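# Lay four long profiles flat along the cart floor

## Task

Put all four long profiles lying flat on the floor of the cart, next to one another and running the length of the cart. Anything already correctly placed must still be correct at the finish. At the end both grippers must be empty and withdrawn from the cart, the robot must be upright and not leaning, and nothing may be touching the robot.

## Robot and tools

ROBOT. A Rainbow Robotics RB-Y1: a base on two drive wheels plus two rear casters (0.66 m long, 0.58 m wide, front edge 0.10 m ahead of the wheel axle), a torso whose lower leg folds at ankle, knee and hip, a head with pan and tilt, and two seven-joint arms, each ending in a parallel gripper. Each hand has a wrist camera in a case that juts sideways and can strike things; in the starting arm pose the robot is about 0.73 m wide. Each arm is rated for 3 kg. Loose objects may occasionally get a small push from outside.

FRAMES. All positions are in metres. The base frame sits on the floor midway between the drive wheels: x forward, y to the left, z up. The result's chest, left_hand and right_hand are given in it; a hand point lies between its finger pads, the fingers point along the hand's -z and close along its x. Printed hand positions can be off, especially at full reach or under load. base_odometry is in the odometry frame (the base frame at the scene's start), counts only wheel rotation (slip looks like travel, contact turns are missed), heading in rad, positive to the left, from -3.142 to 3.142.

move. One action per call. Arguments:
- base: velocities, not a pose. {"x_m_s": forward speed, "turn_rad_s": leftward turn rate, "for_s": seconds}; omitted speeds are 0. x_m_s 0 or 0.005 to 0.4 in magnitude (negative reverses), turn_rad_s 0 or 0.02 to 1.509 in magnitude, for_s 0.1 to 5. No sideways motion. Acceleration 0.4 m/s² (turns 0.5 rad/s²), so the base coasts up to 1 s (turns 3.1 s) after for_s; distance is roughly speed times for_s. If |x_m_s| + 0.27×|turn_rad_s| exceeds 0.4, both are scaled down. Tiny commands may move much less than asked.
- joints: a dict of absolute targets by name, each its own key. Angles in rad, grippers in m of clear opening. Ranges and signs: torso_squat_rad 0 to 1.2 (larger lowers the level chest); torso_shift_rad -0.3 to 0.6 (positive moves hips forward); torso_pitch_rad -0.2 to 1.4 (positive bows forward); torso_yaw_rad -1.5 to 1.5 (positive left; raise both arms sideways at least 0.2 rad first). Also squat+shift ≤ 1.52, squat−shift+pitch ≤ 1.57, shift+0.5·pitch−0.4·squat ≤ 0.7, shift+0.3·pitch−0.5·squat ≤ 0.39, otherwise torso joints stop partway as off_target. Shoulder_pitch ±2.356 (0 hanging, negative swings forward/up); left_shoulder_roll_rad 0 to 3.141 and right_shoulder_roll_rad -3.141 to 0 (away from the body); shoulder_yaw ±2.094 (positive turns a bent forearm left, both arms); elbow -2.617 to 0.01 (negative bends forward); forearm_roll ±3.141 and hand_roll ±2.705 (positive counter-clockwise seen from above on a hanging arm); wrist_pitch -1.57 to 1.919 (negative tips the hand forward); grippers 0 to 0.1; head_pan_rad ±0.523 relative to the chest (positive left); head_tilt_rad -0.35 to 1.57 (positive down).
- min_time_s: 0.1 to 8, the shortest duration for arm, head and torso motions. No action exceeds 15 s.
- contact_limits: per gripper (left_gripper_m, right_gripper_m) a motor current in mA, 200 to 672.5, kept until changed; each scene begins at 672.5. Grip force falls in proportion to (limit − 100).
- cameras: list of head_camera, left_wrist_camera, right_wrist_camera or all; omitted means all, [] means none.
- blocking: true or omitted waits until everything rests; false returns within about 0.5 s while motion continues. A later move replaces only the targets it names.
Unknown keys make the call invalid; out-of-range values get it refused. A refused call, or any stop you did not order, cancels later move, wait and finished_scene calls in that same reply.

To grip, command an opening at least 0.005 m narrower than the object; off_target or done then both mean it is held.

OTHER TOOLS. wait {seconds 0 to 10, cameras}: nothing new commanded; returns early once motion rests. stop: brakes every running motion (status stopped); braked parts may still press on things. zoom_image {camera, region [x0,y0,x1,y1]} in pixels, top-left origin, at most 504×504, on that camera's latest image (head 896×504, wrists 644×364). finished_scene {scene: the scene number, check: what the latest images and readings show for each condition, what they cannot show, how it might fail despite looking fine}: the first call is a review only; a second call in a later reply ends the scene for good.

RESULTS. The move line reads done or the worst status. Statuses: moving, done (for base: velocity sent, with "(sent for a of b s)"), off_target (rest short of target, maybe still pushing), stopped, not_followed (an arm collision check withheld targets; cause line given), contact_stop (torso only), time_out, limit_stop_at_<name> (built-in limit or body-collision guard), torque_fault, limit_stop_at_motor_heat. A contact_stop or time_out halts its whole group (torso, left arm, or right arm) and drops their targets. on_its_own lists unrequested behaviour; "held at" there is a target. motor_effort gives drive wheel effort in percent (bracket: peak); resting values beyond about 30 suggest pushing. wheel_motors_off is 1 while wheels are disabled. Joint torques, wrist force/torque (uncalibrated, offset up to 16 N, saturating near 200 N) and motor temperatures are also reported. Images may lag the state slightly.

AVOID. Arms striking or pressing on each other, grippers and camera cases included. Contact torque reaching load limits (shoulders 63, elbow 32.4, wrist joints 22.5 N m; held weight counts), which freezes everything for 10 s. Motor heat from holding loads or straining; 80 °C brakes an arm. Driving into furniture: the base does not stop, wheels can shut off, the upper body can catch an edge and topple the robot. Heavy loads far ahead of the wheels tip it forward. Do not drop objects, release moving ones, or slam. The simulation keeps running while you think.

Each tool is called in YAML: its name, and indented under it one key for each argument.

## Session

move:
  joints: {"head_tilt_rad":0.5}

Scene clock: 0.60 s.
Joint torques (N m): left_arm=[-1.93 0.28 -0.44 -1.73 0.07 -0.46 0.14] | right_arm=[-1.65 -0.99 0.39 -1.08 0.08 -0.4 -0.28]
Motor temperatures (°C): left_arm=[36 33 33 39 43 38 40] | right_arm=[35 37 30 37 37 39 36]
Wrist force (N): left_arm=[-3.1 0.3 -8.6] | right_arm=[-6.2 -4.6 -11.6]
Wrist torque (N m): left_arm=[-0.31 -0.36 0.20] | right_arm=[0.07 -0.55 -0.35]
Wrist force, peak (N): left_arm=[-3.0 0.7 -8.9] | right_arm=[-6.5 -4.6 -12.1]
move: done
base_odometry: x=+0.000 y=+0.000 heading=+0.000
base_status: not commanded
joint_positions: torso_squat_rad=+0.350 torso_shift_rad=+0.000 torso_pitch_rad=+0.000 torso_yaw_rad=+0.000 left_shoulder_pitch_rad=+0.027 left_shoulder_roll_rad=+0.023 left_shoulder_yaw_rad=+0.023 left_elbow_rad=-0.260 left_forearm_roll_rad=+0.047 left_wrist_pitch_rad=-0.042 left_hand_roll_rad=+0.019 left_gripper_m=+0.101 right_shoulder_pitch_rad=+0.050 right_shoulder_roll_rad=-0.019 right_shoulder_yaw_rad=+0.014 right_elbow_rad=-0.220 right_forearm_roll_rad=+0.030 right_wrist_pitch_rad=-0.021 right_hand_roll_rad=+0.014 right_gripper_m=+0.100 head_pan_rad=+0.000 head_tilt_rad=+0.500
joint_status: all done
wheel_motors_off: 0
motor_effort: left_wheel=+1(2) right_wheel=-2(2)
chest: x=-0.2280 y=+0.0003 z=+1.2475 quat_wxyz=(+1.000, +0.000, +0.000, +0.000) (m; base frame)
left_hand: x=-0.1122 y=+0.2419 z=+0.5729 quat_wxyz=(+0.989, +0.010, -0.138, +0.047) (m; base frame)
right_hand: x=-0.1521 y=-0.2342 z=+0.5669 quat_wxyz=(+0.995, -0.011, -0.097, +0.022) (m; base frame)
pictures: head_camera, left_wrist_camera, right_wrist_camera
camera_calibration:
head_camera: T_world_to_cam=[[-0.059362, -0.998226, -0.00455813, 0.00035294], [-0.435597, 0.0300118, -0.899641, 1.26932], [0.898182, -0.051419, -0.436606, 0.758262], [0, 0, 0, 1]] pos_world=[-0.128126, 0.00124687, 1.47299]
left_wrist_camera: T_world_to_cam=[[0.945363, 0.1089, 0.307294, -0.0969881], [-0.0443044, -0.890906, 0.452022, -0.0164931], [0.322996, -0.440939, -0.837405, 0.701446], [0, 0, 0, 1]] pos_world=[-0.135606, 0.305163, 0.624653]
right_wrist_camera: T_world_to_cam=[[-0.979676, -0.0284523, -0.19856, -0.0414166], [-0.111245, 0.900773, 0.4198, -0.0137253], [0.166913, 0.433357, -0.885631, 0.703049], [0, 0, 0, 1]] pos_world=[-0.15945, -0.293486, 0.62018]

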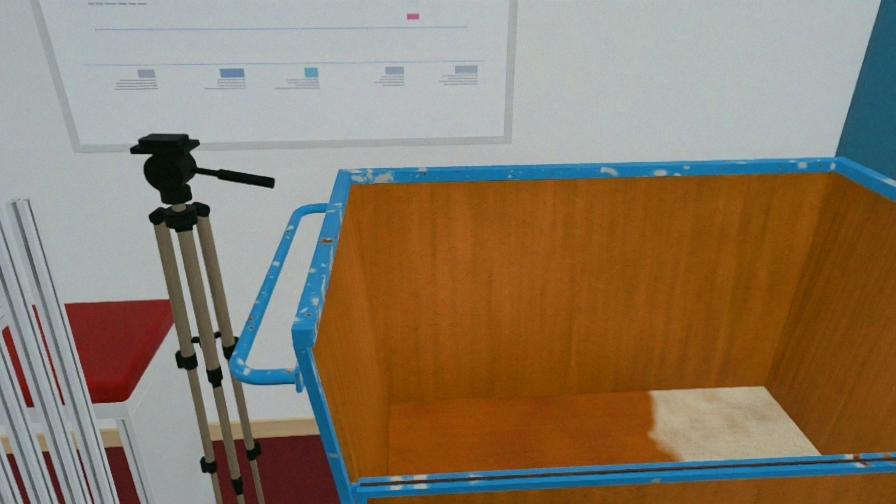

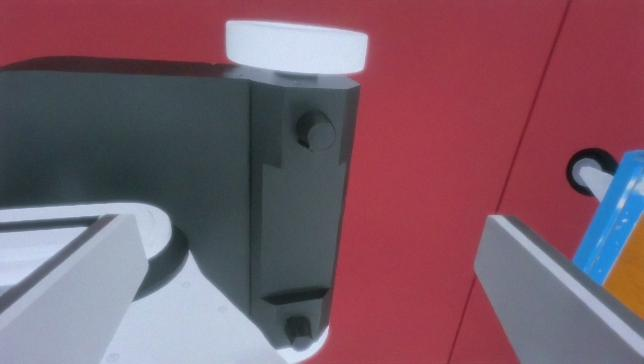

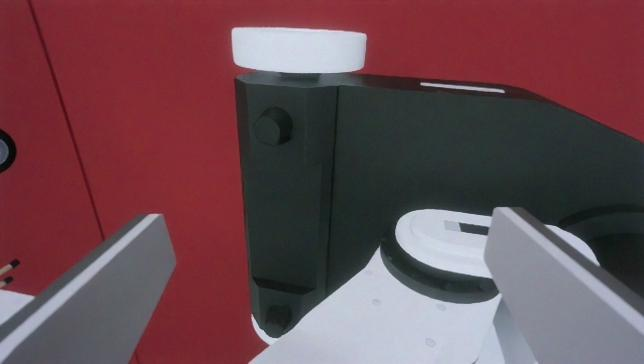

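move:
  joints: {"head_pan_rad":0.52,"head_tilt_rad":0.6}
  cameras: ["head_camera"]

move:
  joints: {"head_pan_rad":-0.52,"head_tilt_rad":0.6}
  cameras: ["head_camera"]

move:
  base: {"turn_rad_s":0.4,"for_s":2.0}
  joints: {"head_pan_rad":0.0,"head_tilt_rad":0.5}
  cameras: ["head_camera"]

Scene clock: 5.00 s.
Joint torques (N m): left_arm=[-2.48 1.12 -0.28 -1.74 -0.33 -0.63 0.21] | right_arm=[-1.48 -0.97 0.78 -1.2 0.34 -0.62 -0.24]
Motor temperatures (°C): left_arm=[36 33 33 39 43 38 40] | right_arm=[35 37 30 37 37 39 36]
Wrist force (N): left_arm=[-3.3 0.6 -8.5] | right_arm=[-6.3 -4.5 -11.9]
Wrist torque (N m): left_arm=[-0.33 -0.41 0.21] | right_arm=[0.06 -0.57 -0.35]
Wrist force, peak (N): left_arm=[-3.0 0.6 -9.0] | right_arm=[-6.4 -4.7 -12.0]
move: done
base_odometry: x=+0.000 y=+0.000 heading=+0.000
base_status: not commanded
joint_positions: torso_squat_rad=+0.350 torso_shift_rad=+0.000 torso_pitch_rad=+0.000 torso_yaw_rad=+0.000 left_shoulder_pitch_rad=+0.027 left_shoulder_roll_rad=+0.023 left_shoulder_yaw_rad=+0.023 left_elbow_rad=-0.260 left_forearm_roll_rad=+0.047 left_wrist_pitch_rad=-0.042 left_hand_roll_rad=+0.019 left_gripper_m=+0.101 right_shoulder_pitch_rad=+0.050 right_shoulder_roll_rad=-0.019 right_shoulder_yaw_rad=+0.014 right_elbow_rad=-0.220 right_forearm_roll_rad=+0.030 right_wrist_pitch_rad=-0.021 right_hand_roll_rad=+0.014 right_gripper_m=+0.100 head_pan_rad=+0.520 head_tilt_rad=+0.600
joint_status: all done
wheel_motors_off: 0
motor_effort: left_wheel=+1(2) right_wheel=+0(3)
chest: x=-0.2280 y=+0.0003 z=+1.2475 quat_wxyz=(+1.000, +0.000, +0.000, +0.000) (m; base frame)
left_hand: x=-0.1122 y=+0.2419 z=+0.5729 quat_wxyz=(+0.989, +0.010, -0.138, +0.047) (m; base frame)
right_hand: x=-0.1521 y=-0.2342 z=+0.5669 quat_wxyz=(+0.995, -0.011, -0.097, +0.022) (m; base frame)
pictures: head_camera
camera_calibration:
head_camera: T_world_to_cam=[[0.444255, -0.895899, 0.00131132, 0.0955491], [-0.469351, -0.233986, -0.851446, 1.19273], [0.763117, 0.377644, -0.524441, 0.857378], [0, 0, 0, 1]] pos_world=[-0.136921, 0.0409001, 1.46506]

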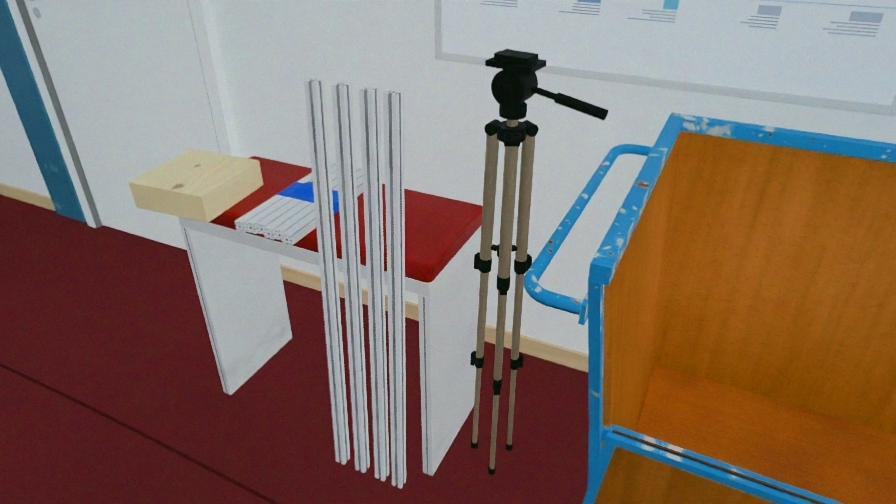

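Scene clock: 6.37 s.
Joint torques (N m): left_arm=[-2.1 0.48 -0.28 -1.41 -0.07 -0.26 0.22] | right_arm=[-1.55 -1.12 0.51 -1.34 0.36 -0.43 -0.17]
Motor temperatures (°C): left_arm=[36 33 33 39 43 38 40] | right_arm=[35 37 30 37 37 39 36]
Wrist force (N): left_arm=[-3.1 0.5 -8.7] | right_arm=[-6.5 -4.6 -11.7]
Wrist torque (N m): left_arm=[-0.29 -0.37 0.20] | right_arm=[0.07 -0.58 -0.36]
Wrist force, peak (N): left_arm=[-3.0 0.5 -9.0] | right_arm=[-6.3 -4.6 -12.0]
move: done
base_odometry: x=+0.000 y=+0.000 heading=+0.000
base_status: not commanded
joint_positions: torso_squat_rad=+0.350 torso_shift_rad=+0.000 torso_pitch_rad=+0.000 torso_yaw_rad=+0.000 left_shoulder_pitch_rad=+0.027 left_shoulder_roll_rad=+0.023 left_shoulder_yaw_rad=+0.023 left_elbow_rad=-0.260 left_forearm_roll_rad=+0.047 left_wrist_pitch_rad=-0.042 left_hand_roll_rad=+0.019 left_gripper_m=+0.101 right_shoulder_pitch_rad=+0.050 right_shoulder_roll_rad=-0.019 right_shoulder_yaw_rad=+0.014 right_elbow_rad=-0.220 right_forearm_roll_rad=+0.030 right_wrist_pitch_rad=-0.021 right_hand_roll_rad=+0.014 right_gripper_m=+0.100 head_pan_rad=-0.520 head_tilt_rad=+0.600
joint_status: all done
wheel_motors_off: 0
motor_effort: left_wheel=+1(1) right_wheel=-4(4)
chest: x=-0.2280 y=+0.0003 z=+1.2475 quat_wxyz=(+1.000, +0.000, +0.000, +0.000) (m; base frame)
left_hand: x=-0.1122 y=+0.2419 z=+0.5729 quat_wxyz=(+0.989, +0.010, -0.138, +0.047) (m; base frame)
right_hand: x=-0.1521 y=-0.2342 z=+0.5669 quat_wxyz=(+0.995, -0.011, -0.097, +0.022) (m; base frame)
pictures: head_camera
camera_calibration:
head_camera: T_world_to_cam=[[-0.547701, -0.836673, 0.00126862, -0.108755], [-0.438814, 0.285963, -0.851861, 1.19937], [0.712367, -0.467122, -0.523766, 0.846356], [0, 0, 0, 1]] pos_world=[-0.136183, -0.0386155, 1.46512]

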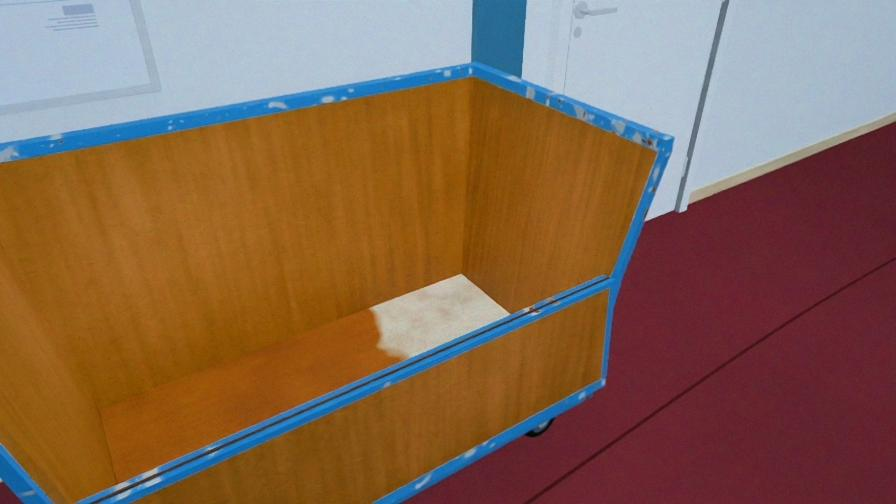

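Scene clock: 9.50 s.
Joint torques (N m): left_arm=[-2.12 1 -0.02 -1.34 -0.2 -0.46 0.16] | right_arm=[-1.88 -1.13 0.81 -1.1 0.31 -0.4 -0.08]
Motor temperatures (°C): left_arm=[36 33 33 39 43 38 40] | right_arm=[35 37 30 37 37 39 36]
Wrist force (N): left_arm=[-3.0 0.6 -8.9] | right_arm=[-6.3 -4.7 -11.9]
Wrist torque (N m): left_arm=[-0.29 -0.38 0.19] | right_arm=[0.09 -0.56 -0.36]
Wrist force, peak (N): left_arm=[-3.0 0.8 -9.0] | right_arm=[-6.4 -4.5 -12.2]
move: done
base_odometry: x=+0.000 y=+0.000 heading=+0.799
base_status: done (sent for 2 of 2 s)
joint_positions: torso_squat_rad=+0.350 torso_shift_rad=+0.000 torso_pitch_rad=+0.000 torso_yaw_rad=+0.000 left_shoulder_pitch_rad=+0.027 left_shoulder_roll_rad=+0.023 left_shoulder_yaw_rad=+0.023 left_elbow_rad=-0.260 left_forearm_roll_rad=+0.047 left_wrist_pitch_rad=-0.042 left_hand_roll_rad=+0.019 left_gripper_m=+0.101 right_shoulder_pitch_rad=+0.050 right_shoulder_roll_rad=-0.019 right_shoulder_yaw_rad=+0.014 right_elbow_rad=-0.220 right_forearm_roll_rad=+0.030 right_wrist_pitch_rad=-0.021 right_hand_roll_rad=+0.014 right_gripper_m=+0.100 head_pan_rad=+0.000 head_tilt_rad=+0.500
joint_status: all done
wheel_motors_off: 0
motor_effort: left_wheel=+6(35) right_wheel=+18(40)
chest: x=-0.2280 y=+0.0003 z=+1.2475 quat_wxyz=(+1.000, +0.000, +0.000, +0.000) (m; base frame)
left_hand: x=-0.1122 y=+0.2419 z=+0.5729 quat_wxyz=(+0.989, +0.010, -0.138, +0.047) (m; base frame)
right_hand: x=-0.1521 y=-0.2342 z=+0.5669 quat_wxyz=(+0.995, -0.011, -0.097, +0.022) (m; base frame)
pictures: head_camera
camera_calibration:
head_camera: T_world_to_cam=[[-0.0593834, -0.998225, -0.00455695, 0.000343267], [-0.435639, 0.0300226, -0.89962, 1.26928], [0.89816, -0.0514374, -0.436649, 0.758319], [0, 0, 0, 1]] pos_world=[-0.128125, 0.00124162, 1.47299]

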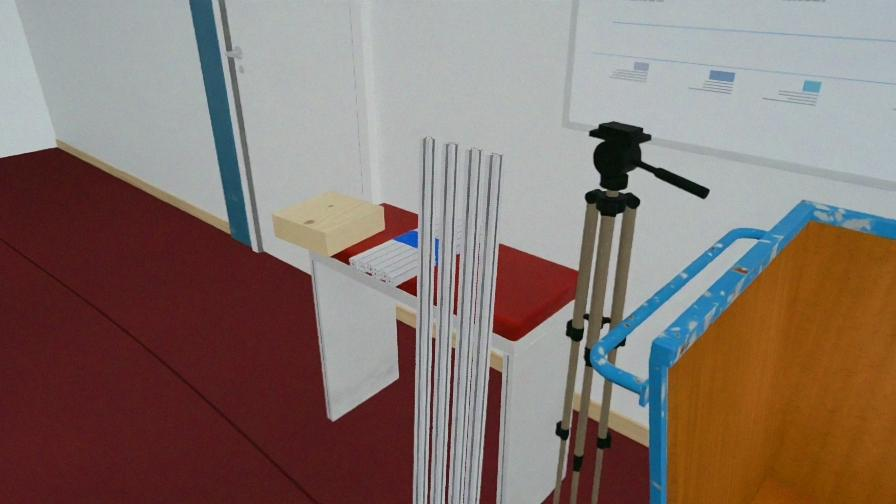

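move:
  base: {"turn_rad_s":0.4,"for_s":1.9}
  joints: {"head_pan_rad":0.5,"head_tilt_rad":0.4}
  cameras: ["head_camera"]

move:
  base: {"x_m_s":0.25,"for_s":1.84}
  joints: {"head_pan_rad":-0.5,"head_tilt_rad":0.6}
  cameras: ["head_camera"]

Scene clock: 39.87 s.
Joint torques (N m): left_arm=[-2.32 0.35 -0.23 -1.64 -0.06 -0.64 0.05] | right_arm=[-1.88 -0.84 -0.38 -1.25 0.2 -0.61 -0.22]
Motor temperatures (°C): left_arm=[36 33 33 39 43 38 40] | right_arm=[35 37 30 37 37 39 36]
Wrist force (N): left_arm=[-2.9 0.0 -8.5] | right_arm=[-6.3 -4.5 -11.8]
Wrist torque (N m): left_arm=[-0.24 -0.35 0.19] | right_arm=[0.05 -0.57 -0.35]
Wrist force, peak (N): left_arm=[-3.2 0.5 -9.4] | right_arm=[-6.5 -4.6 -12.1]
move: done
base_odometry: x=+0.000 y=+0.000 heading=+1.559
base_status: done (sent for 1.9 of 1.9 s)
joint_positions: torso_squat_rad=+0.350 torso_shift_rad=+0.000 torso_pitch_rad=+0.000 torso_yaw_rad=+0.000 left_shoulder_pitch_rad=+0.027 left_shoulder_roll_rad=+0.023 left_shoulder_yaw_rad=+0.023 left_elbow_rad=-0.260 left_forearm_roll_rad=+0.047 left_wrist_pitch_rad=-0.042 left_hand_roll_rad=+0.019 left_gripper_m=+0.101 right_shoulder_pitch_rad=+0.050 right_shoulder_roll_rad=-0.019 right_shoulder_yaw_rad=+0.014 right_elbow_rad=-0.220 right_forearm_roll_rad=+0.030 right_wrist_pitch_rad=-0.021 right_hand_roll_rad=+0.014 right_gripper_m=+0.100 head_pan_rad=+0.500 head_tilt_rad=+0.400
joint_status: all done
wheel_motors_off: 0
motor_effort: left_wheel=+6(13) right_wheel=+17(43)
chest: x=-0.2280 y=+0.0003 z=+1.2475 quat_wxyz=(+1.000, +0.000, +0.000, +0.000) (m; base frame)
left_hand: x=-0.1122 y=+0.2419 z=+0.5729 quat_wxyz=(+0.989, +0.010, -0.138, +0.047) (m; base frame)
right_hand: x=-0.1521 y=-0.2342 z=+0.5669 quat_wxyz=(+0.995, -0.011, -0.097, +0.022) (m; base frame)
pictures: head_camera
camera_calibration:
head_camera: T_world_to_cam=[[0.427186, -0.904102, -0.0105191, 0.109173], [-0.316318, -0.13854, -0.938483, 1.3502], [0.847027, 0.404234, -0.345166, 0.615134], [0, 0, 0, 1]] pos_world=[-0.140582, 0.0371015, 1.48061]

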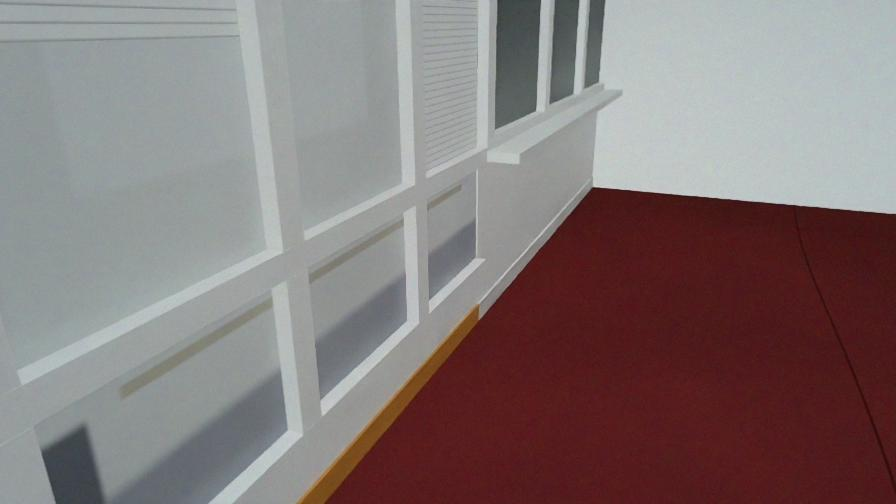

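Scene clock: 42.77 s.
Joint torques (N m): left_arm=[-1.67 0.88 0.11 -1.46 -0.28 -0.57 0.04] | right_arm=[-1.45 -1.01 0.13 -0.95 -0.06 -0.48 -0.33]
Motor temperatures (°C): left_arm=[36 33 33 39 43 38 40] | right_arm=[35 37 30 37 37 39 36]
Wrist force (N): left_arm=[-2.7 0.6 -8.7] | right_arm=[-6.0 -4.6 -11.9]
Wrist torque (N m): left_arm=[-0.34 -0.34 0.19] | right_arm=[0.08 -0.52 -0.35]
Wrist force, peak (N): left_arm=[-2.8 0.4 -9.1] | right_arm=[-6.6 -4.7 -11.8]
move: done
base_odometry: x=+0.005 y=+0.458 heading=+1.560
base_status: done (sent for 1.83 of 1.83 s)
joint_positions: torso_squat_rad=+0.350 torso_shift_rad=+0.000 torso_pitch_rad=+0.000 torso_yaw_rad=+0.000 left_shoulder_pitch_rad=+0.027 left_shoulder_roll_rad=+0.023 left_shoulder_yaw_rad=+0.023 left_elbow_rad=-0.260 left_forearm_roll_rad=+0.047 left_wrist_pitch_rad=-0.042 left_hand_roll_rad=+0.019 left_gripper_m=+0.101 right_shoulder_pitch_rad=+0.050 right_shoulder_roll_rad=-0.019 right_shoulder_yaw_rad=+0.014 right_elbow_rad=-0.220 right_forearm_roll_rad=+0.030 right_wrist_pitch_rad=-0.021 right_hand_roll_rad=+0.014 right_gripper_m=+0.100 head_pan_rad=-0.500 head_tilt_rad=+0.600
joint_status: all done
wheel_motors_off: 0
motor_effort: left_wheel=+11(51) right_wheel=-15(50)
chest: x=-0.2279 y=+0.0003 z=+1.2475 quat_wxyz=(+1.000, +0.000, +0.000, +0.000) (m; base frame)
left_hand: x=-0.1121 y=+0.2419 z=+0.5729 quat_wxyz=(+0.989, +0.010, -0.138, +0.047) (m; base frame)
right_hand: x=-0.1520 y=-0.2342 z=+0.5669 quat_wxyz=(+0.995, -0.011, -0.097, +0.022) (m; base frame)
pictures: head_camera
camera_calibration:
head_camera: T_world_to_cam=[[-0.530859, -0.847459, 0.00133114, -0.105324], [-0.444529, 0.277121, -0.85182, 1.19816], [0.721514, -0.452788, -0.523832, 0.848286], [0, 0, 0, 1]] pos_world=[-0.135344, -0.0371995, 1.46512]

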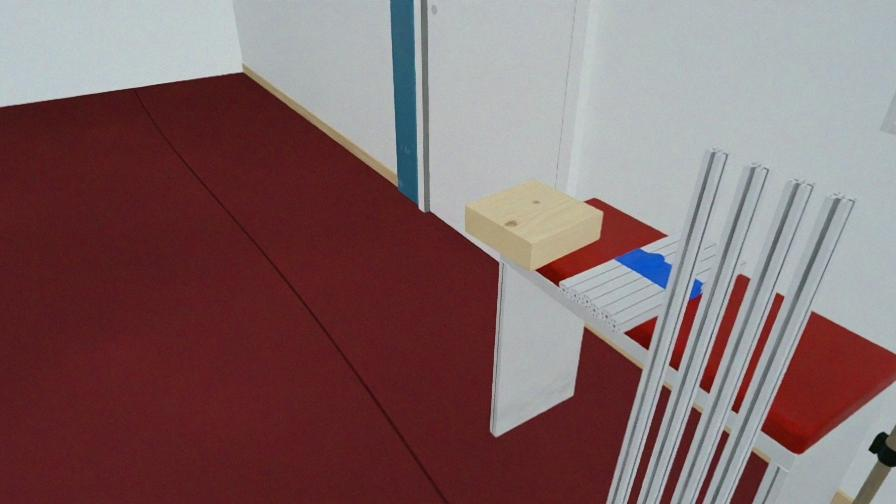

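move:
  base: {"turn_rad_s":-0.5,"for_s":3.12}
  joints: {"left_shoulder_pitch_rad":-0.421,"left_shoulder_roll_rad":0.15,"left_shoulder_yaw_rad":0.03,"left_elbow_rad":-2.066,"left_forearm_roll_rad":0,"left_wrist_pitch_rad":1.3,"left_hand_roll_rad":-1.7,"left_gripper_m":0.055,"right_shoulder_pitch_rad":0.1,"right_shoulder_roll_rad":-0.15,"right_elbow_rad":-0.3,"head_pan_rad":0,"head_tilt_rad":0.5}
  cameras: ["head_camera"]

move:
  base: {"x_m_s":-0.2,"for_s":1}
  joints: {"torso_squat_rad":1.0,"torso_shift_rad":0.3,"torso_pitch_rad":0.7,"left_wrist_pitch_rad":0.5,"head_tilt_rad":0.1}
  cameras: ["head_camera"]

move:
  joints: {"left_shoulder_pitch_rad":-1.003,"left_elbow_rad":-0.965,"left_wrist_pitch_rad":-0.25}
  min_time_s: 2.5
  cameras: ["head_camera","left_wrist_camera"]

Scene clock: 57.13 s.
Joint torques (N m): left_arm=[-15.22 3.42 0.99 -7.35 -0.66 -1.95 0.74] | right_arm=[-1.21 -4.07 -0.18 -1.47 0.03 -0.52 -0.21]
Motor temperatures (°C): left_arm=[36 33 33 39 43 38 40] | right_arm=[35 37 30 37 37 39 36]
Wrist force (N): left_arm=[1.0 -4.4 -5.5] | right_arm=[-6.3 -3.8 -12.0]
Wrist torque (N m): left_arm=[-0.09 -0.07 0.16] | right_arm=[0.02 -0.56 -0.36]
Wrist force, peak (N): left_arm=[-3.1 0.3 -9.7] | right_arm=[-6.3 -5.9 -11.7]
move: done
base_odometry: x=+0.005 y=+0.458 heading=-0.006
base_status: done (sent for 3.13 of 3.13 s)
joint_positions: torso_squat_rad=+0.350 torso_shift_rad=+0.000 torso_pitch_rad=+0.000 torso_yaw_rad=+0.000 left_shoulder_pitch_rad=-0.421 left_shoulder_roll_rad=+0.150 left_shoulder_yaw_rad=+0.030 left_elbow_rad=-2.066 left_forearm_roll_rad=+0.000 left_wrist_pitch_rad=+1.300 left_hand_roll_rad=-1.700 left_gripper_m=+0.055 right_shoulder_pitch_rad=+0.100 right_shoulder_roll_rad=-0.150 right_shoulder_yaw_rad=+0.014 right_elbow_rad=-0.300 right_forearm_roll_rad=+0.030 right_wrist_pitch_rad=-0.021 right_hand_roll_rad=+0.014 right_gripper_m=+0.100 head_pan_rad=+0.000 head_tilt_rad=+0.500
joint_status: all done
wheel_motors_off: 0
motor_effort: left_wheel=+15(42) right_wheel=+5(54)
chest: x=-0.2280 y=+0.0003 z=+1.2475 quat_wxyz=(+1.000, +0.000, +0.000, +0.000) (m; base frame)
left_hand: x=+0.3054 y=+0.2145 z=+1.1789 quat_wxyz=(+0.499, +0.447, -0.328, -0.666) (m; base frame)
right_hand: x=-0.1522 y=-0.3339 z=+0.5768 quat_wxyz=(+0.991, -0.077, -0.109, +0.028) (m; base frame)
pictures: head_camera
camera_calibration:
head_camera: T_world_to_cam=[[-0.0593543, -0.998227, -0.0045388, 0.000335527], [-0.435677, 0.0299956, -0.899603, 1.26926], [0.898144, -0.0514179, -0.436685, 0.758343], [0, 0, 0, 1]] pos_world=[-0.128094, 0.0012551, 1.47299]

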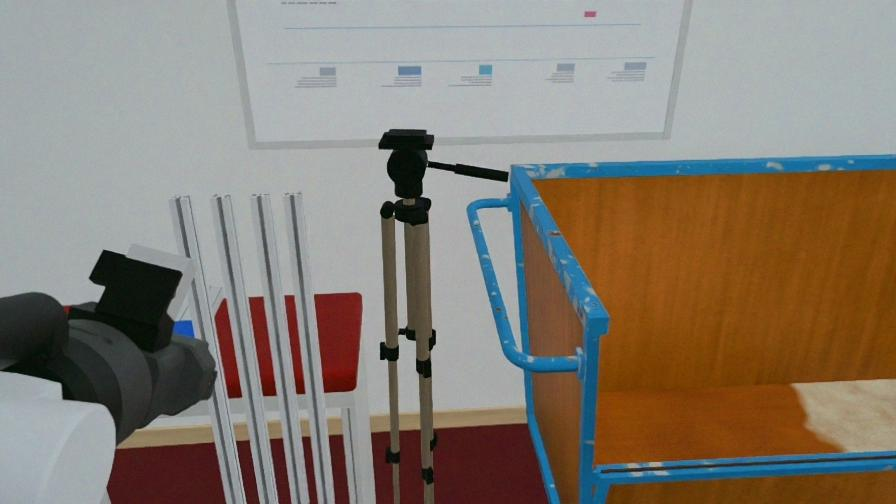

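Scene clock: 60.37 s.
Joint torques (N m): left_arm=[-6.63 2.14 1.09 -10.15 -0.26 -1.76 0.33] | right_arm=[16.65 -3.18 -0.39 5.95 0.02 0.82 -0.22]
Motor temperatures (°C): left_arm=[36 33 33 39 43 38 40] | right_arm=[35 37 30 37 37 39 36]
Wrist force (N): left_arm=[0.0 -5.3 -5.2] | right_arm=[-2.2 -3.7 -11.4]
Wrist torque (N m): left_arm=[0.01 -0.18 0.17] | right_arm=[0.03 -0.35 -0.27]
Wrist force, peak (N): left_arm=[0.3 -6.1 -5.4] | right_arm=[-5.7 -3.9 -12.5]
move: done
base_odometry: x=-0.195 y=+0.459 heading=-0.007
base_status: done (sent for 1 of 1 s)
joint_positions: torso_squat_rad=+1.000 torso_shift_rad=+0.300 torso_pitch_rad=+0.700 torso_yaw_rad=+0.000 left_shoulder_pitch_rad=-0.421 left_shoulder_roll_rad=+0.150 left_shoulder_yaw_rad=+0.030 left_elbow_rad=-2.066 left_forearm_roll_rad=+0.000 left_wrist_pitch_rad=+0.500 left_hand_roll_rad=-1.700 left_gripper_m=+0.055 right_shoulder_pitch_rad=+0.100 right_shoulder_roll_rad=-0.150 right_shoulder_yaw_rad=+0.014 right_elbow_rad=-0.300 right_forearm_roll_rad=+0.030 right_wrist_pitch_rad=-0.021 right_hand_roll_rad=+0.014 right_gripper_m=+0.100 head_pan_rad=+0.000 head_tilt_rad=+0.100
joint_status: all done
wheel_motors_off: 0
motor_effort: left_wheel=-10(38) right_wheel=+8(34)
chest: x=+0.0832 y=+0.0003 z=+0.8785 quat_wxyz=(+0.939, +0.000, +0.343, +0.000) (m; base frame)
left_hand: x=+0.5602 y=+0.1870 z=+0.6189 quat_wxyz=(+0.468, +0.440, -0.398, -0.655) (m; base frame)
right_hand: x=-0.2911 y=-0.3339 z=+0.3167 quat_wxyz=(+0.968, -0.063, +0.237, +0.052) (m; base frame)
pictures: head_camera
camera_calibration:
head_camera: T_world_to_cam=[[-0.0578366, -0.99824, 0.0130809, 0.00587433], [-0.682162, 0.0299499, -0.730587, 0.956147], [0.72891, -0.051178, -0.682694, 0.468845], [0, 0, 0, 1]] pos_world=[0.310841, 0.00122203, 1.01855]

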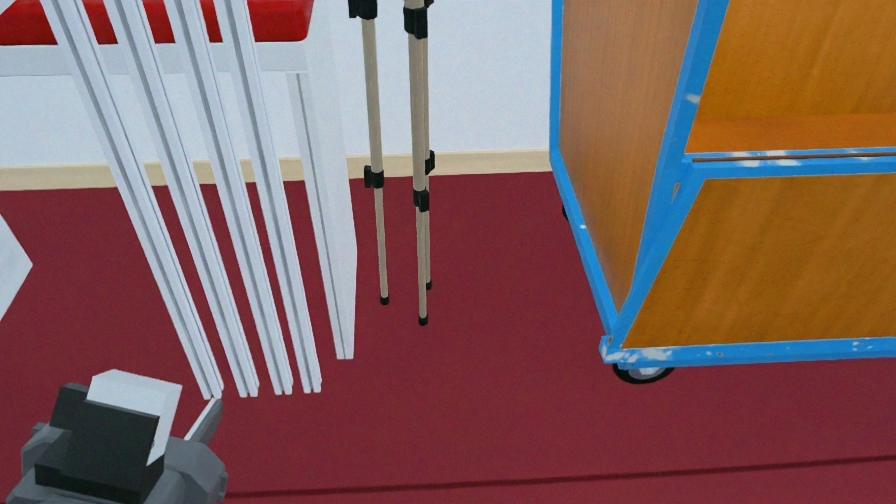

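Scene clock: 63.17 s.
Joint torques (N m): left_arm=[-15.41 2.97 0.39 -8.89 -0.03 -1.84 0.53] | right_arm=[17.09 -3.76 -0.56 5.6 0.05 0.72 -0.34]
Motor temperatures (°C): left_arm=[36 33 33 39 43 38 40] | right_arm=[35 37 30 37 37 39 36]
Wrist force (N): left_arm=[0.4 -5.5 -3.8] | right_arm=[-2.2 -3.8 -11.4]
Wrist torque (N m): left_arm=[0.00 -0.18 0.21] | right_arm=[0.05 -0.34 -0.27]
Wrist force, peak (N): left_arm=[0.2 -6.1 -5.0] | right_arm=[-2.3 -4.0 -11.7]
move: done
base_odometry: x=-0.195 y=+0.459 heading=-0.007
base_status: not commanded
joint_positions: torso_squat_rad=+1.000 torso_shift_rad=+0.300 torso_pitch_rad=+0.700 torso_yaw_rad=+0.000 left_shoulder_pitch_rad=-1.003 left_shoulder_roll_rad=+0.150 left_shoulder_yaw_rad=+0.030 left_elbow_rad=-0.965 left_forearm_roll_rad=+0.000 left_wrist_pitch_rad=-0.250 left_hand_roll_rad=-1.700 left_gripper_m=+0.055 right_shoulder_pitch_rad=+0.100 right_shoulder_roll_rad=-0.150 right_shoulder_yaw_rad=+0.014 right_elbow_rad=-0.300 right_forearm_roll_rad=+0.030 right_wrist_pitch_rad=-0.021 right_hand_roll_rad=+0.014 right_gripper_m=+0.100 head_pan_rad=+0.000 head_tilt_rad=+0.100
joint_status: all done
wheel_motors_off: 0
motor_effort: left_wheel=-10(10) right_wheel=+8(10)
chest: x=+0.0832 y=+0.0003 z=+0.8785 quat_wxyz=(+0.939, +0.000, +0.343, +0.000) (m; base frame)
left_hand: x=+0.6857 y=+0.1032 z=+0.5465 quat_wxyz=(+0.395, +0.464, -0.490, -0.624) (m; base frame)
right_hand: x=-0.2911 y=-0.3339 z=+0.3167 quat_wxyz=(+0.968, -0.063, +0.237, +0.052) (m; base frame)
pictures: head_camera, left_wrist_camera
camera_calibration:
head_camera: T_world_to_cam=[[-0.0578368, -0.99824, 0.013081, 0.00587419], [-0.682162, 0.0299499, -0.730588, 0.956147], [0.72891, -0.0511782, -0.682694, 0.468845], [0, 0, 0, 1]] pos_world=[0.31084, 0.00122203, 1.01855]
left_wrist_camera: T_world_to_cam=[[-0.290252, -0.942103, -0.167914, 0.387382], [-0.493973, 0.297785, -0.816893, 0.78636], [0.8196, -0.15416, -0.551806, -0.165752], [0, 0, 0, 1]] pos_world=[0.636729, 0.105235, 0.615956]

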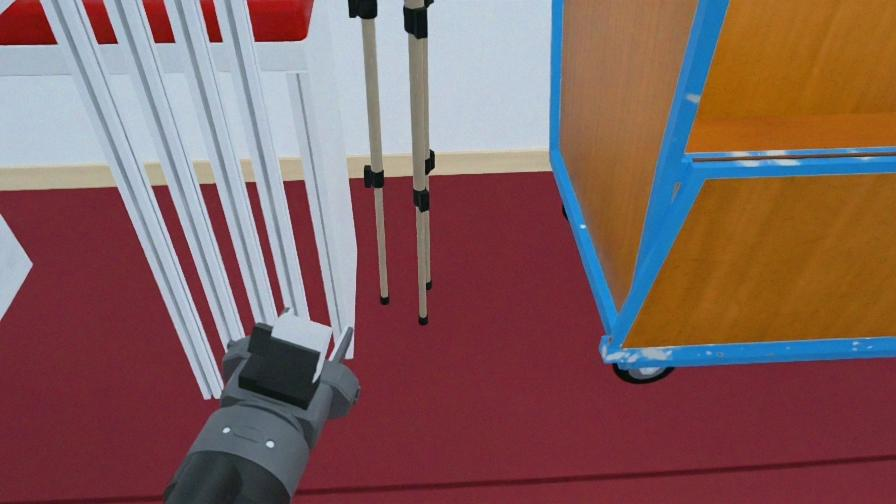

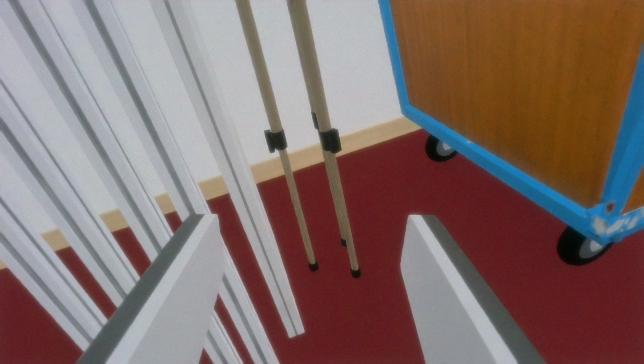

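move:
  joints: {"left_shoulder_yaw_rad":0.3,"left_wrist_pitch_rad":-0.25,"left_hand_roll_rad":-1.6}
  cameras: ["head_camera","left_wrist_camera"]

Scene clock: 69.43 s.
Joint torques (N m): left_arm=[-15.04 3.67 -1.06 -9 -0.26 -1.86 0.21] | right_arm=[17.17 -3.06 -0.14 5.99 -0.13 0.86 -0.3]
Motor temperatures (°C): left_arm=[37 33 33 40 43 39 40] | right_arm=[35 37 30 37 37 39 36]
Wrist force (N): left_arm=[-0.8 -5.6 -3.9] | right_arm=[-2.3 -3.9 -11.4]
Wrist torque (N m): left_arm=[0.04 -0.30 0.23] | right_arm=[0.05 -0.35 -0.29]
Wrist force, peak (N): left_arm=[0.4 -6.1 -4.4] | right_arm=[-2.2 -4.0 -11.8]
move: done
base_odometry: x=-0.195 y=+0.459 heading=-0.007
base_status: not commanded
joint_positions: torso_squat_rad=+1.000 torso_shift_rad=+0.300 torso_pitch_rad=+0.700 torso_yaw_rad=+0.000 left_shoulder_pitch_rad=-1.003 left_shoulder_roll_rad=+0.150 left_shoulder_yaw_rad=+0.300 left_elbow_rad=-0.965 left_forearm_roll_rad=+0.000 left_wrist_pitch_rad=-0.250 left_hand_roll_rad=-1.600 left_gripper_m=+0.055 right_shoulder_pitch_rad=+0.100 right_shoulder_roll_rad=-0.150 right_shoulder_yaw_rad=+0.014 right_elbow_rad=-0.300 right_forearm_roll_rad=+0.030 right_wrist_pitch_rad=-0.021 right_hand_roll_rad=+0.014 right_gripper_m=+0.100 head_pan_rad=+0.000 head_tilt_rad=+0.100
joint_status: all done
wheel_motors_off: 0
motor_effort: left_wheel=-9(10) right_wheel=+8(9)
chest: x=+0.0832 y=+0.0003 z=+0.8785 quat_wxyz=(+0.939, +0.000, +0.343, +0.000) (m; base frame)
left_hand: x=+0.7004 y=+0.2209 z=+0.5498 quat_wxyz=(+0.516, +0.485, -0.472, -0.524) (m; base frame)
right_hand: x=-0.2911 y=-0.3339 z=+0.3167 quat_wxyz=(+0.968, -0.063, +0.237, +0.052) (m; base frame)
pictures: head_camera, left_wrist_camera
camera_calibration:
head_camera: T_world_to_cam=[[-0.057851, -0.998239, 0.0130949, 0.00586372], [-0.682162, 0.0299495, -0.730588, 0.956147], [0.728909, -0.0511981, -0.682693, 0.468845], [0, 0, 0, 1]] pos_world=[0.31084, 0.00122124, 1.01855]
left_wrist_camera: T_world_to_cam=[[-0.0285422, -0.99959, 0.00244183, 0.238792], [-0.547582, 0.0135919, -0.836642, 0.872458], [0.836265, -0.0252167, -0.547745, -0.200158], [0, 0, 0, 1]] pos_world=[0.651943, 0.221788, 0.619716]

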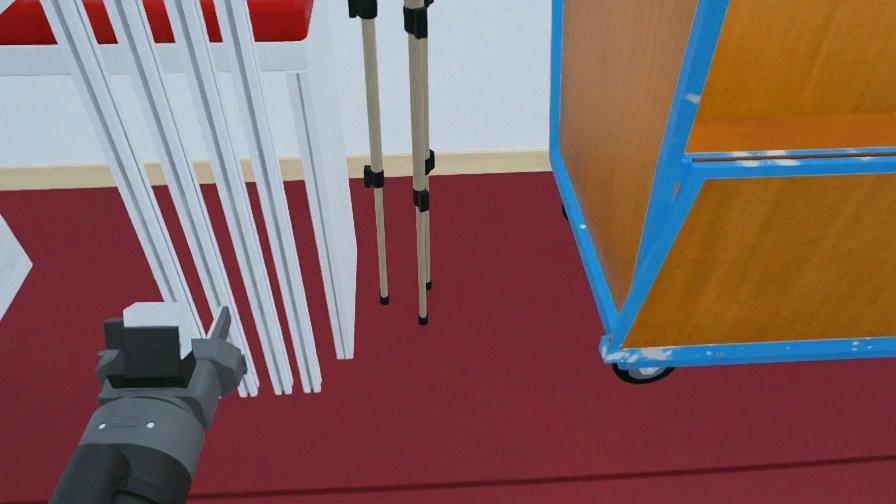

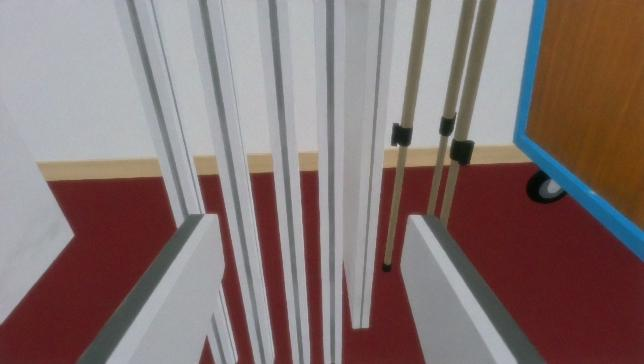

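move:
  joints: {"left_shoulder_roll_rad":0.125}
  cameras: []

move:
  base: {"x_m_s":0.15,"for_s":1.6}
  cameras: ["head_camera","left_wrist_camera"]

Scene clock: 78.33 s.
Joint torques (N m): left_arm=[-15.01 3.93 -0.95 -9.26 -0.22 -1.99 0.48] | right_arm=[16.65 -3.28 0.04 5.83 0.1 0.85 -0.18]
Motor temperatures (°C): left_arm=[37 33 33 40 43 39 40] | right_arm=[36 37 30 37 37 39 36]
Wrist force (N): left_arm=[-0.5 -5.9 -3.7] | right_arm=[-2.2 -3.7 -11.6]
Wrist torque (N m): left_arm=[0.08 -0.26 0.23] | right_arm=[0.01 -0.35 -0.27]
Wrist force, peak (N): left_arm=[-0.3 -6.0 -4.5] | right_arm=[-2.3 -4.3 -11.8]
move: done
base_odometry: x=-0.195 y=+0.459 heading=-0.007
base_status: not commanded
joint_positions: torso_squat_rad=+1.000 torso_shift_rad=+0.300 torso_pitch_rad=+0.700 torso_yaw_rad=+0.000 left_shoulder_pitch_rad=-1.003 left_shoulder_roll_rad=+0.125 left_shoulder_yaw_rad=+0.300 left_elbow_rad=-0.965 left_forearm_roll_rad=+0.000 left_wrist_pitch_rad=-0.250 left_hand_roll_rad=-1.600 left_gripper_m=+0.055 right_shoulder_pitch_rad=+0.100 right_shoulder_roll_rad=-0.150 right_shoulder_yaw_rad=+0.014 right_elbow_rad=-0.300 right_forearm_roll_rad=+0.030 right_wrist_pitch_rad=-0.021 right_hand_roll_rad=+0.014 right_gripper_m=+0.100 head_pan_rad=+0.000 head_tilt_rad=+0.100
joint_status: all done
wheel_motors_off: 0
motor_effort: left_wheel=-9(10) right_wheel=+7(10)
chest: x=+0.0832 y=+0.0003 z=+0.8785 quat_wxyz=(+0.939, +0.000, +0.343, +0.000) (m; base frame)
left_hand: x=+0.6975 y=+0.2080 z=+0.5458 quat_wxyz=(+0.522, +0.476, -0.478, -0.522) (m; base frame)
right_hand: x=-0.2911 y=-0.3339 z=+0.3167 quat_wxyz=(+0.968, -0.063, +0.237, +0.052) (m; base frame)
pictures: none
No camera images: "cameras" was empty.

Scene clock: 80.80 s.
Joint torques (N m): left_arm=[-14.6 3.73 -0.55 -9.02 -0.33 -1.72 0.2] | right_arm=[16.82 -3.22 -0.73 6.13 0.16 1.13 -0.31]
Motor temperatures (°C): left_arm=[37 33 33 40 43 39 40] | right_arm=[36 37 30 38 37 39 36]
Wrist force (N): left_arm=[-0.8 -5.7 -4.1] | right_arm=[-2.2 -4.1 -11.4]
Wrist torque (N m): left_arm=[0.05 -0.28 0.26] | right_arm=[0.08 -0.35 -0.27]
Wrist force, peak (N): left_arm=[-0.7 -6.1 -4.4] | right_arm=[-2.6 -4.0 -12.2]
move: done
base_odometry: x=+0.045 y=+0.458 heading=-0.007
base_status: done (sent for 1.6 of 1.6 s)
joint_positions: torso_squat_rad=+1.000 torso_shift_rad=+0.300 torso_pitch_rad=+0.700 torso_yaw_rad=+0.000 left_shoulder_pitch_rad=-1.003 left_shoulder_roll_rad=+0.125 left_shoulder_yaw_rad=+0.300 left_elbow_rad=-0.965 left_forearm_roll_rad=+0.000 left_wrist_pitch_rad=-0.250 left_hand_roll_rad=-1.600 left_gripper_m=+0.055 right_shoulder_pitch_rad=+0.100 right_shoulder_roll_rad=-0.150 right_shoulder_yaw_rad=+0.014 right_elbow_rad=-0.300 right_forearm_roll_rad=+0.030 right_wrist_pitch_rad=-0.021 right_hand_roll_rad=+0.014 right_gripper_m=+0.100 head_pan_rad=+0.000 head_tilt_rad=+0.100
joint_status: not commanded
wheel_motors_off: 0
motor_effort: left_wheel=+1(30) right_wheel=+3(35)
chest: x=+0.0832 y=+0.0003 z=+0.8785 quat_wxyz=(+0.939, +0.000, +0.343, +0.000) (m; base frame)
left_hand: x=+0.6975 y=+0.2080 z=+0.5459 quat_wxyz=(+0.522, +0.476, -0.478, -0.522) (m; base frame)
right_hand: x=-0.2910 y=-0.3339 z=+0.3167 quat_wxyz=(+0.968, -0.063, +0.237, +0.052) (m; base frame)
pictures: head_camera, left_wrist_camera
camera_calibration:
head_camera: T_world_to_cam=[[-0.057879, -0.998238, 0.0131101, 0.00585105], [-0.682141, 0.029956, -0.730607, 0.956152], [0.728927, -0.0512298, -0.682672, 0.468838], [0, 0, 0, 1]] pos_world=[0.31082, 0.00121667, 1.01856]
left_wrist_camera: T_world_to_cam=[[-0.035153, -0.999049, 0.0258037, 0.217612], [-0.553533, -0.00203359, -0.832825, 0.873121], [0.832085, -0.0435595, -0.552935, -0.190675], [0, 0, 0, 1]] pos_world=[0.649609, 0.210875, 0.616111]

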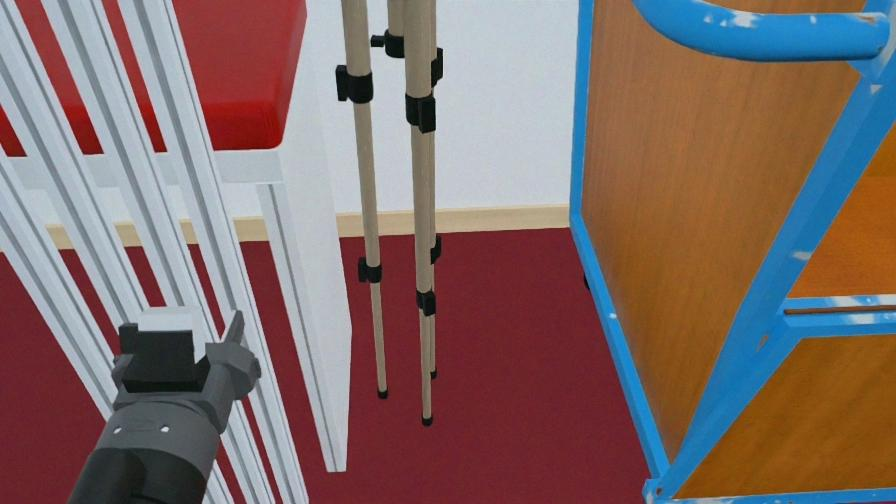

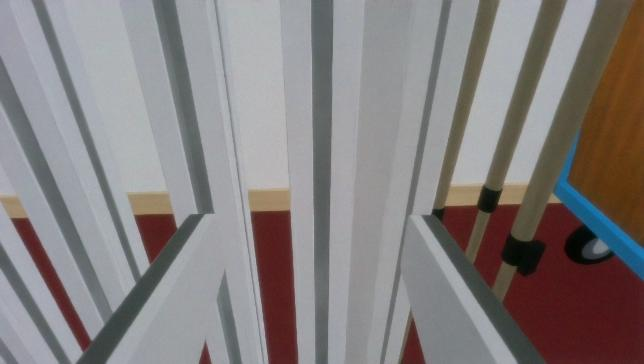

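move:
  base: {"x_m_s":0.06,"for_s":1.4}
  cameras: ["head_camera","left_wrist_camera"]

Scene clock: 87.20 s.
Joint torques (N m): left_arm=[-14.92 3.78 -0.38 -9.3 -0.24 -1.93 0.36] | right_arm=[16.62 -3.43 -0.53 6.13 0.05 0.68 -0.15]
Motor temperatures (°C): left_arm=[37 33 33 41 43 39 40] | right_arm=[36 37 30 38 37 39 36]
Wrist force (N): left_arm=[-1.0 -5.8 -4.0] | right_arm=[-2.1 -3.9 -11.6]
Wrist torque (N m): left_arm=[0.04 -0.30 0.24] | right_arm=[0.05 -0.33 -0.27]
Wrist force, peak (N): left_arm=[-0.6 -6.3 -4.3] | right_arm=[-2.3 -3.9 -11.8]
move: done
base_odometry: x=+0.129 y=+0.457 heading=-0.007
base_status: done (sent for 1.4 of 1.4 s)
joint_positions: torso_squat_rad=+1.000 torso_shift_rad=+0.300 torso_pitch_rad=+0.700 torso_yaw_rad=+0.000 left_shoulder_pitch_rad=-1.003 left_shoulder_roll_rad=+0.125 left_shoulder_yaw_rad=+0.300 left_elbow_rad=-0.965 left_forearm_roll_rad=+0.000 left_wrist_pitch_rad=-0.250 left_hand_roll_rad=-1.600 left_gripper_m=+0.055 right_shoulder_pitch_rad=+0.100 right_shoulder_roll_rad=-0.150 right_shoulder_yaw_rad=+0.014 right_elbow_rad=-0.300 right_forearm_roll_rad=+0.030 right_wrist_pitch_rad=-0.021 right_hand_roll_rad=+0.014 right_gripper_m=+0.100 head_pan_rad=+0.000 head_tilt_rad=+0.100
joint_status: not commanded
wheel_motors_off: 0
motor_effort: left_wheel=-5(26) right_wheel=+1(39)
chest: x=+0.0832 y=+0.0003 z=+0.8785 quat_wxyz=(+0.939, +0.000, +0.343, +0.000) (m; base frame)
left_hand: x=+0.6975 y=+0.2080 z=+0.5459 quat_wxyz=(+0.522, +0.476, -0.478, -0.522) (m; base frame)
right_hand: x=-0.2910 y=-0.3339 z=+0.3167 quat_wxyz=(+0.968, -0.063, +0.237, +0.052) (m; base frame)
pictures: head_camera, left_wrist_camera
camera_calibration:
head_camera: T_world_to_cam=[[-0.0578787, -0.998238, 0.0131113, 0.0058508], [-0.682156, 0.0299561, -0.730593, 0.956144], [0.728912, -0.0512298, -0.682688, 0.468838], [0, 0, 0, 1]] pos_world=[0.310836, 0.00121663, 1.01854]
left_wrist_camera: T_world_to_cam=[[-0.0351523, -0.999049, 0.0258043, 0.217612], [-0.553548, -0.00203366, -0.832815, 0.873113], [0.832075, -0.0435592, -0.55295, -0.190676], [0, 0, 0, 1]] pos_world=[0.649616, 0.210875, 0.616092]

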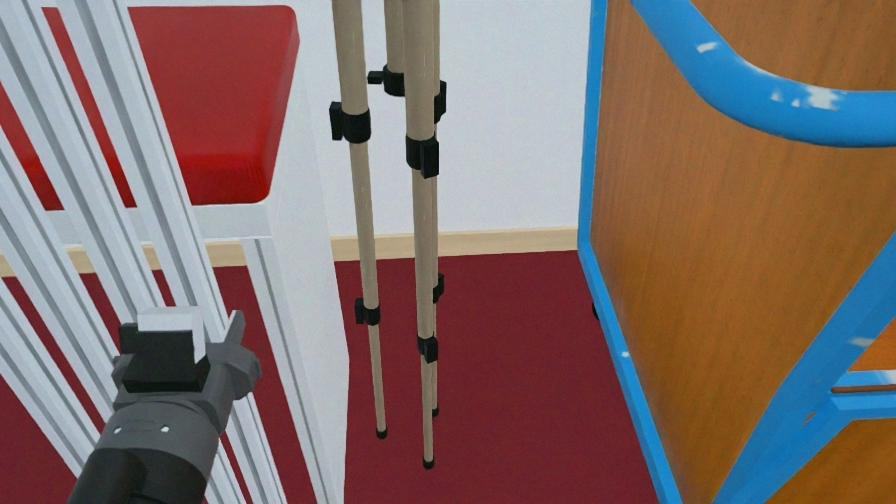

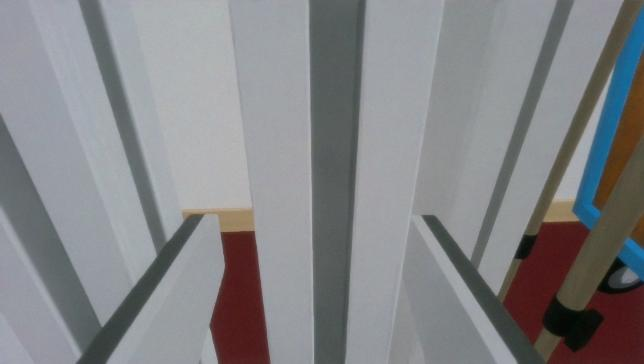

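move:
  base: {"x_m_s":0.04,"for_s":0.4}
  joints: {"left_shoulder_roll_rad":0.114}
  cameras: []

move:
  joints: {"left_gripper_m":0.0}
  cameras: ["head_camera","left_wrist_camera"]

Scene clock: 93.77 s.
Joint torques (N m): left_arm=[-15.14 3.12 -0.05 -9.12 -0.23 -1.93 0.54] | right_arm=[16.83 -3.74 -0.02 5.96 0.11 0.89 -0.42]
Motor temperatures (°C): left_arm=[37 33 33 41 43 39 40] | right_arm=[36 37 30 38 37 39 36]
Wrist force (N): left_arm=[-0.8 -5.8 -3.9] | right_arm=[-2.2 -4.0 -11.4]
Wrist torque (N m): left_arm=[0.06 -0.27 0.21] | right_arm=[0.05 -0.32 -0.26]
Wrist force, peak (N): left_arm=[-0.9 -6.2 -4.6] | right_arm=[-2.5 -4.0 -11.8]
move: done
base_odometry: x=+0.144 y=+0.457 heading=-0.008
base_status: done (sent for 0.4 of 0.4 s)
joint_positions: torso_squat_rad=+1.000 torso_shift_rad=+0.300 torso_pitch_rad=+0.700 torso_yaw_rad=+0.000 left_shoulder_pitch_rad=-1.003 left_shoulder_roll_rad=+0.114 left_shoulder_yaw_rad=+0.300 left_elbow_rad=-0.965 left_forearm_roll_rad=+0.000 left_wrist_pitch_rad=-0.250 left_hand_roll_rad=-1.600 left_gripper_m=+0.055 right_shoulder_pitch_rad=+0.100 right_shoulder_roll_rad=-0.150 right_shoulder_yaw_rad=+0.014 right_elbow_rad=-0.300 right_forearm_roll_rad=+0.030 right_wrist_pitch_rad=-0.021 right_hand_roll_rad=+0.014 right_gripper_m=+0.100 head_pan_rad=+0.000 head_tilt_rad=+0.100
joint_status: all done
wheel_motors_off: 0
motor_effort: left_wheel=-4(22) right_wheel=+2(32)
chest: x=+0.0831 y=+0.0003 z=+0.8785 quat_wxyz=(+0.939, +0.000, +0.343, +0.000) (m; base frame)
left_hand: x=+0.6962 y=+0.2024 z=+0.5443 quat_wxyz=(+0.524, +0.471, -0.481, -0.521) (m; base frame)
right_hand: x=-0.2911 y=-0.3339 z=+0.3167 quat_wxyz=(+0.968, -0.063, +0.237, +0.052) (m; base frame)
pictures: none
No camera images: "cameras" was empty.

Scene clock: 94.90 s.
Joint torques (N m): left_arm=[-14.92 3.34 -0.44 -8.8 0 -1.9 0.1] | right_arm=[17.25 -2.91 -0.5 5.9 -0.07 0.96 -0.29]
Motor temperatures (°C): left_arm=[37 33 33 41 43 39 40] | right_arm=[36 37 30 38 37 39 36]
Wrist force (N): left_arm=[-0.2 -5.2 -3.8] | right_arm=[-2.3 -4.1 -11.5]
Wrist torque (N m): left_arm=[0.02 -0.27 0.56] | right_arm=[0.08 -0.37 -0.25]
Wrist force, peak (N): left_arm=[-2.1 -5.9 -4.1] | right_arm=[-2.4 -4.0 -11.8]
move: off_target
base_odometry: x=+0.144 y=+0.457 heading=-0.008
base_status: not commanded
joint_positions: torso_squat_rad=+1.000 torso_shift_rad=+0.300 torso_pitch_rad=+0.700 torso_yaw_rad=+0.000 left_shoulder_pitch_rad=-1.003 left_shoulder_roll_rad=+0.114 left_shoulder_yaw_rad=+0.300 left_elbow_rad=-0.965 left_forearm_roll_rad=+0.000 left_wrist_pitch_rad=-0.250 left_hand_roll_rad=-1.600 left_gripper_m=+0.031 right_shoulder_pitch_rad=+0.100 right_shoulder_roll_rad=-0.150 right_shoulder_yaw_rad=+0.014 right_elbow_rad=-0.300 right_forearm_roll_rad=+0.030 right_wrist_pitch_rad=-0.021 right_hand_roll_rad=+0.014 right_gripper_m=+0.100 head_pan_rad=+0.000 head_tilt_rad=+0.100
joint_status: left_gripper_m off_target (ended at +0.031, target +0.000)
wheel_motors_off: 0
motor_effort: left_wheel=-5(5) right_wheel=+5(6)
chest: x=+0.0831 y=+0.0003 z=+0.8785 quat_wxyz=(+0.939, +0.000, +0.343, +0.000) (m; base frame)
left_hand: x=+0.6962 y=+0.2024 z=+0.5443 quat_wxyz=(+0.524, +0.471, -0.481, -0.521) (m; base frame)
right_hand: x=-0.2911 y=-0.3339 z=+0.3167 quat_wxyz=(+0.968, -0.063, +0.237, +0.052) (m; base frame)
pictures: head_camera, left_wrist_camera
camera_calibration:
head_camera: T_world_to_cam=[[-0.0578915, -0.998237, 0.0131324, 0.00583683], [-0.682102, 0.0299455, -0.730644, 0.956167], [0.728962, -0.0512557, -0.682632, 0.468826], [0, 0, 0, 1]] pos_world=[0.310785, 0.0012236, 1.01858]
left_wrist_camera: T_world_to_cam=[[-0.037954, -0.998628, 0.036085, 0.208251], [-0.556166, -0.00889101, -0.831024, 0.873282], [0.830204, -0.0516099, -0.555065, -0.18662], [0, 0, 0, 1]] pos_world=[0.648526, 0.206098, 0.614617]

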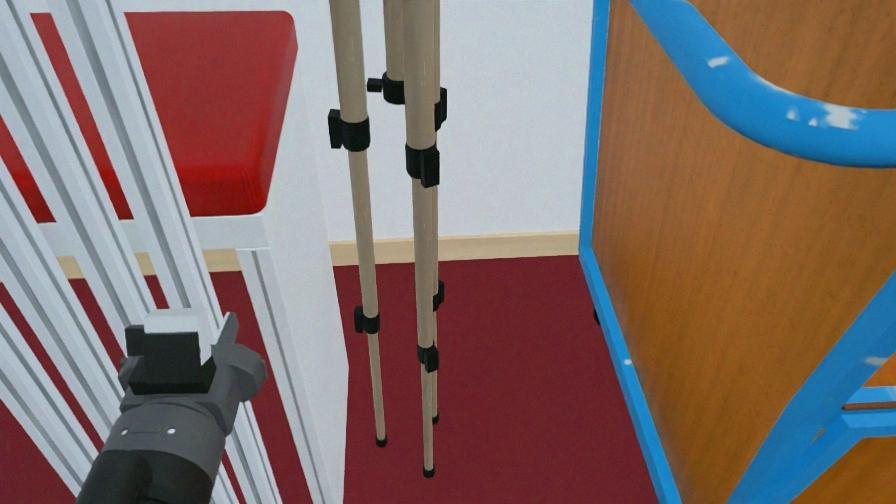

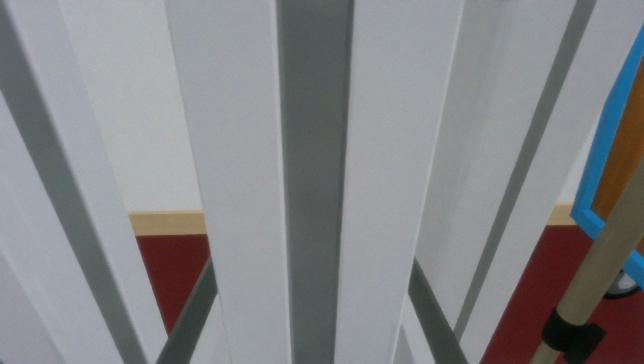

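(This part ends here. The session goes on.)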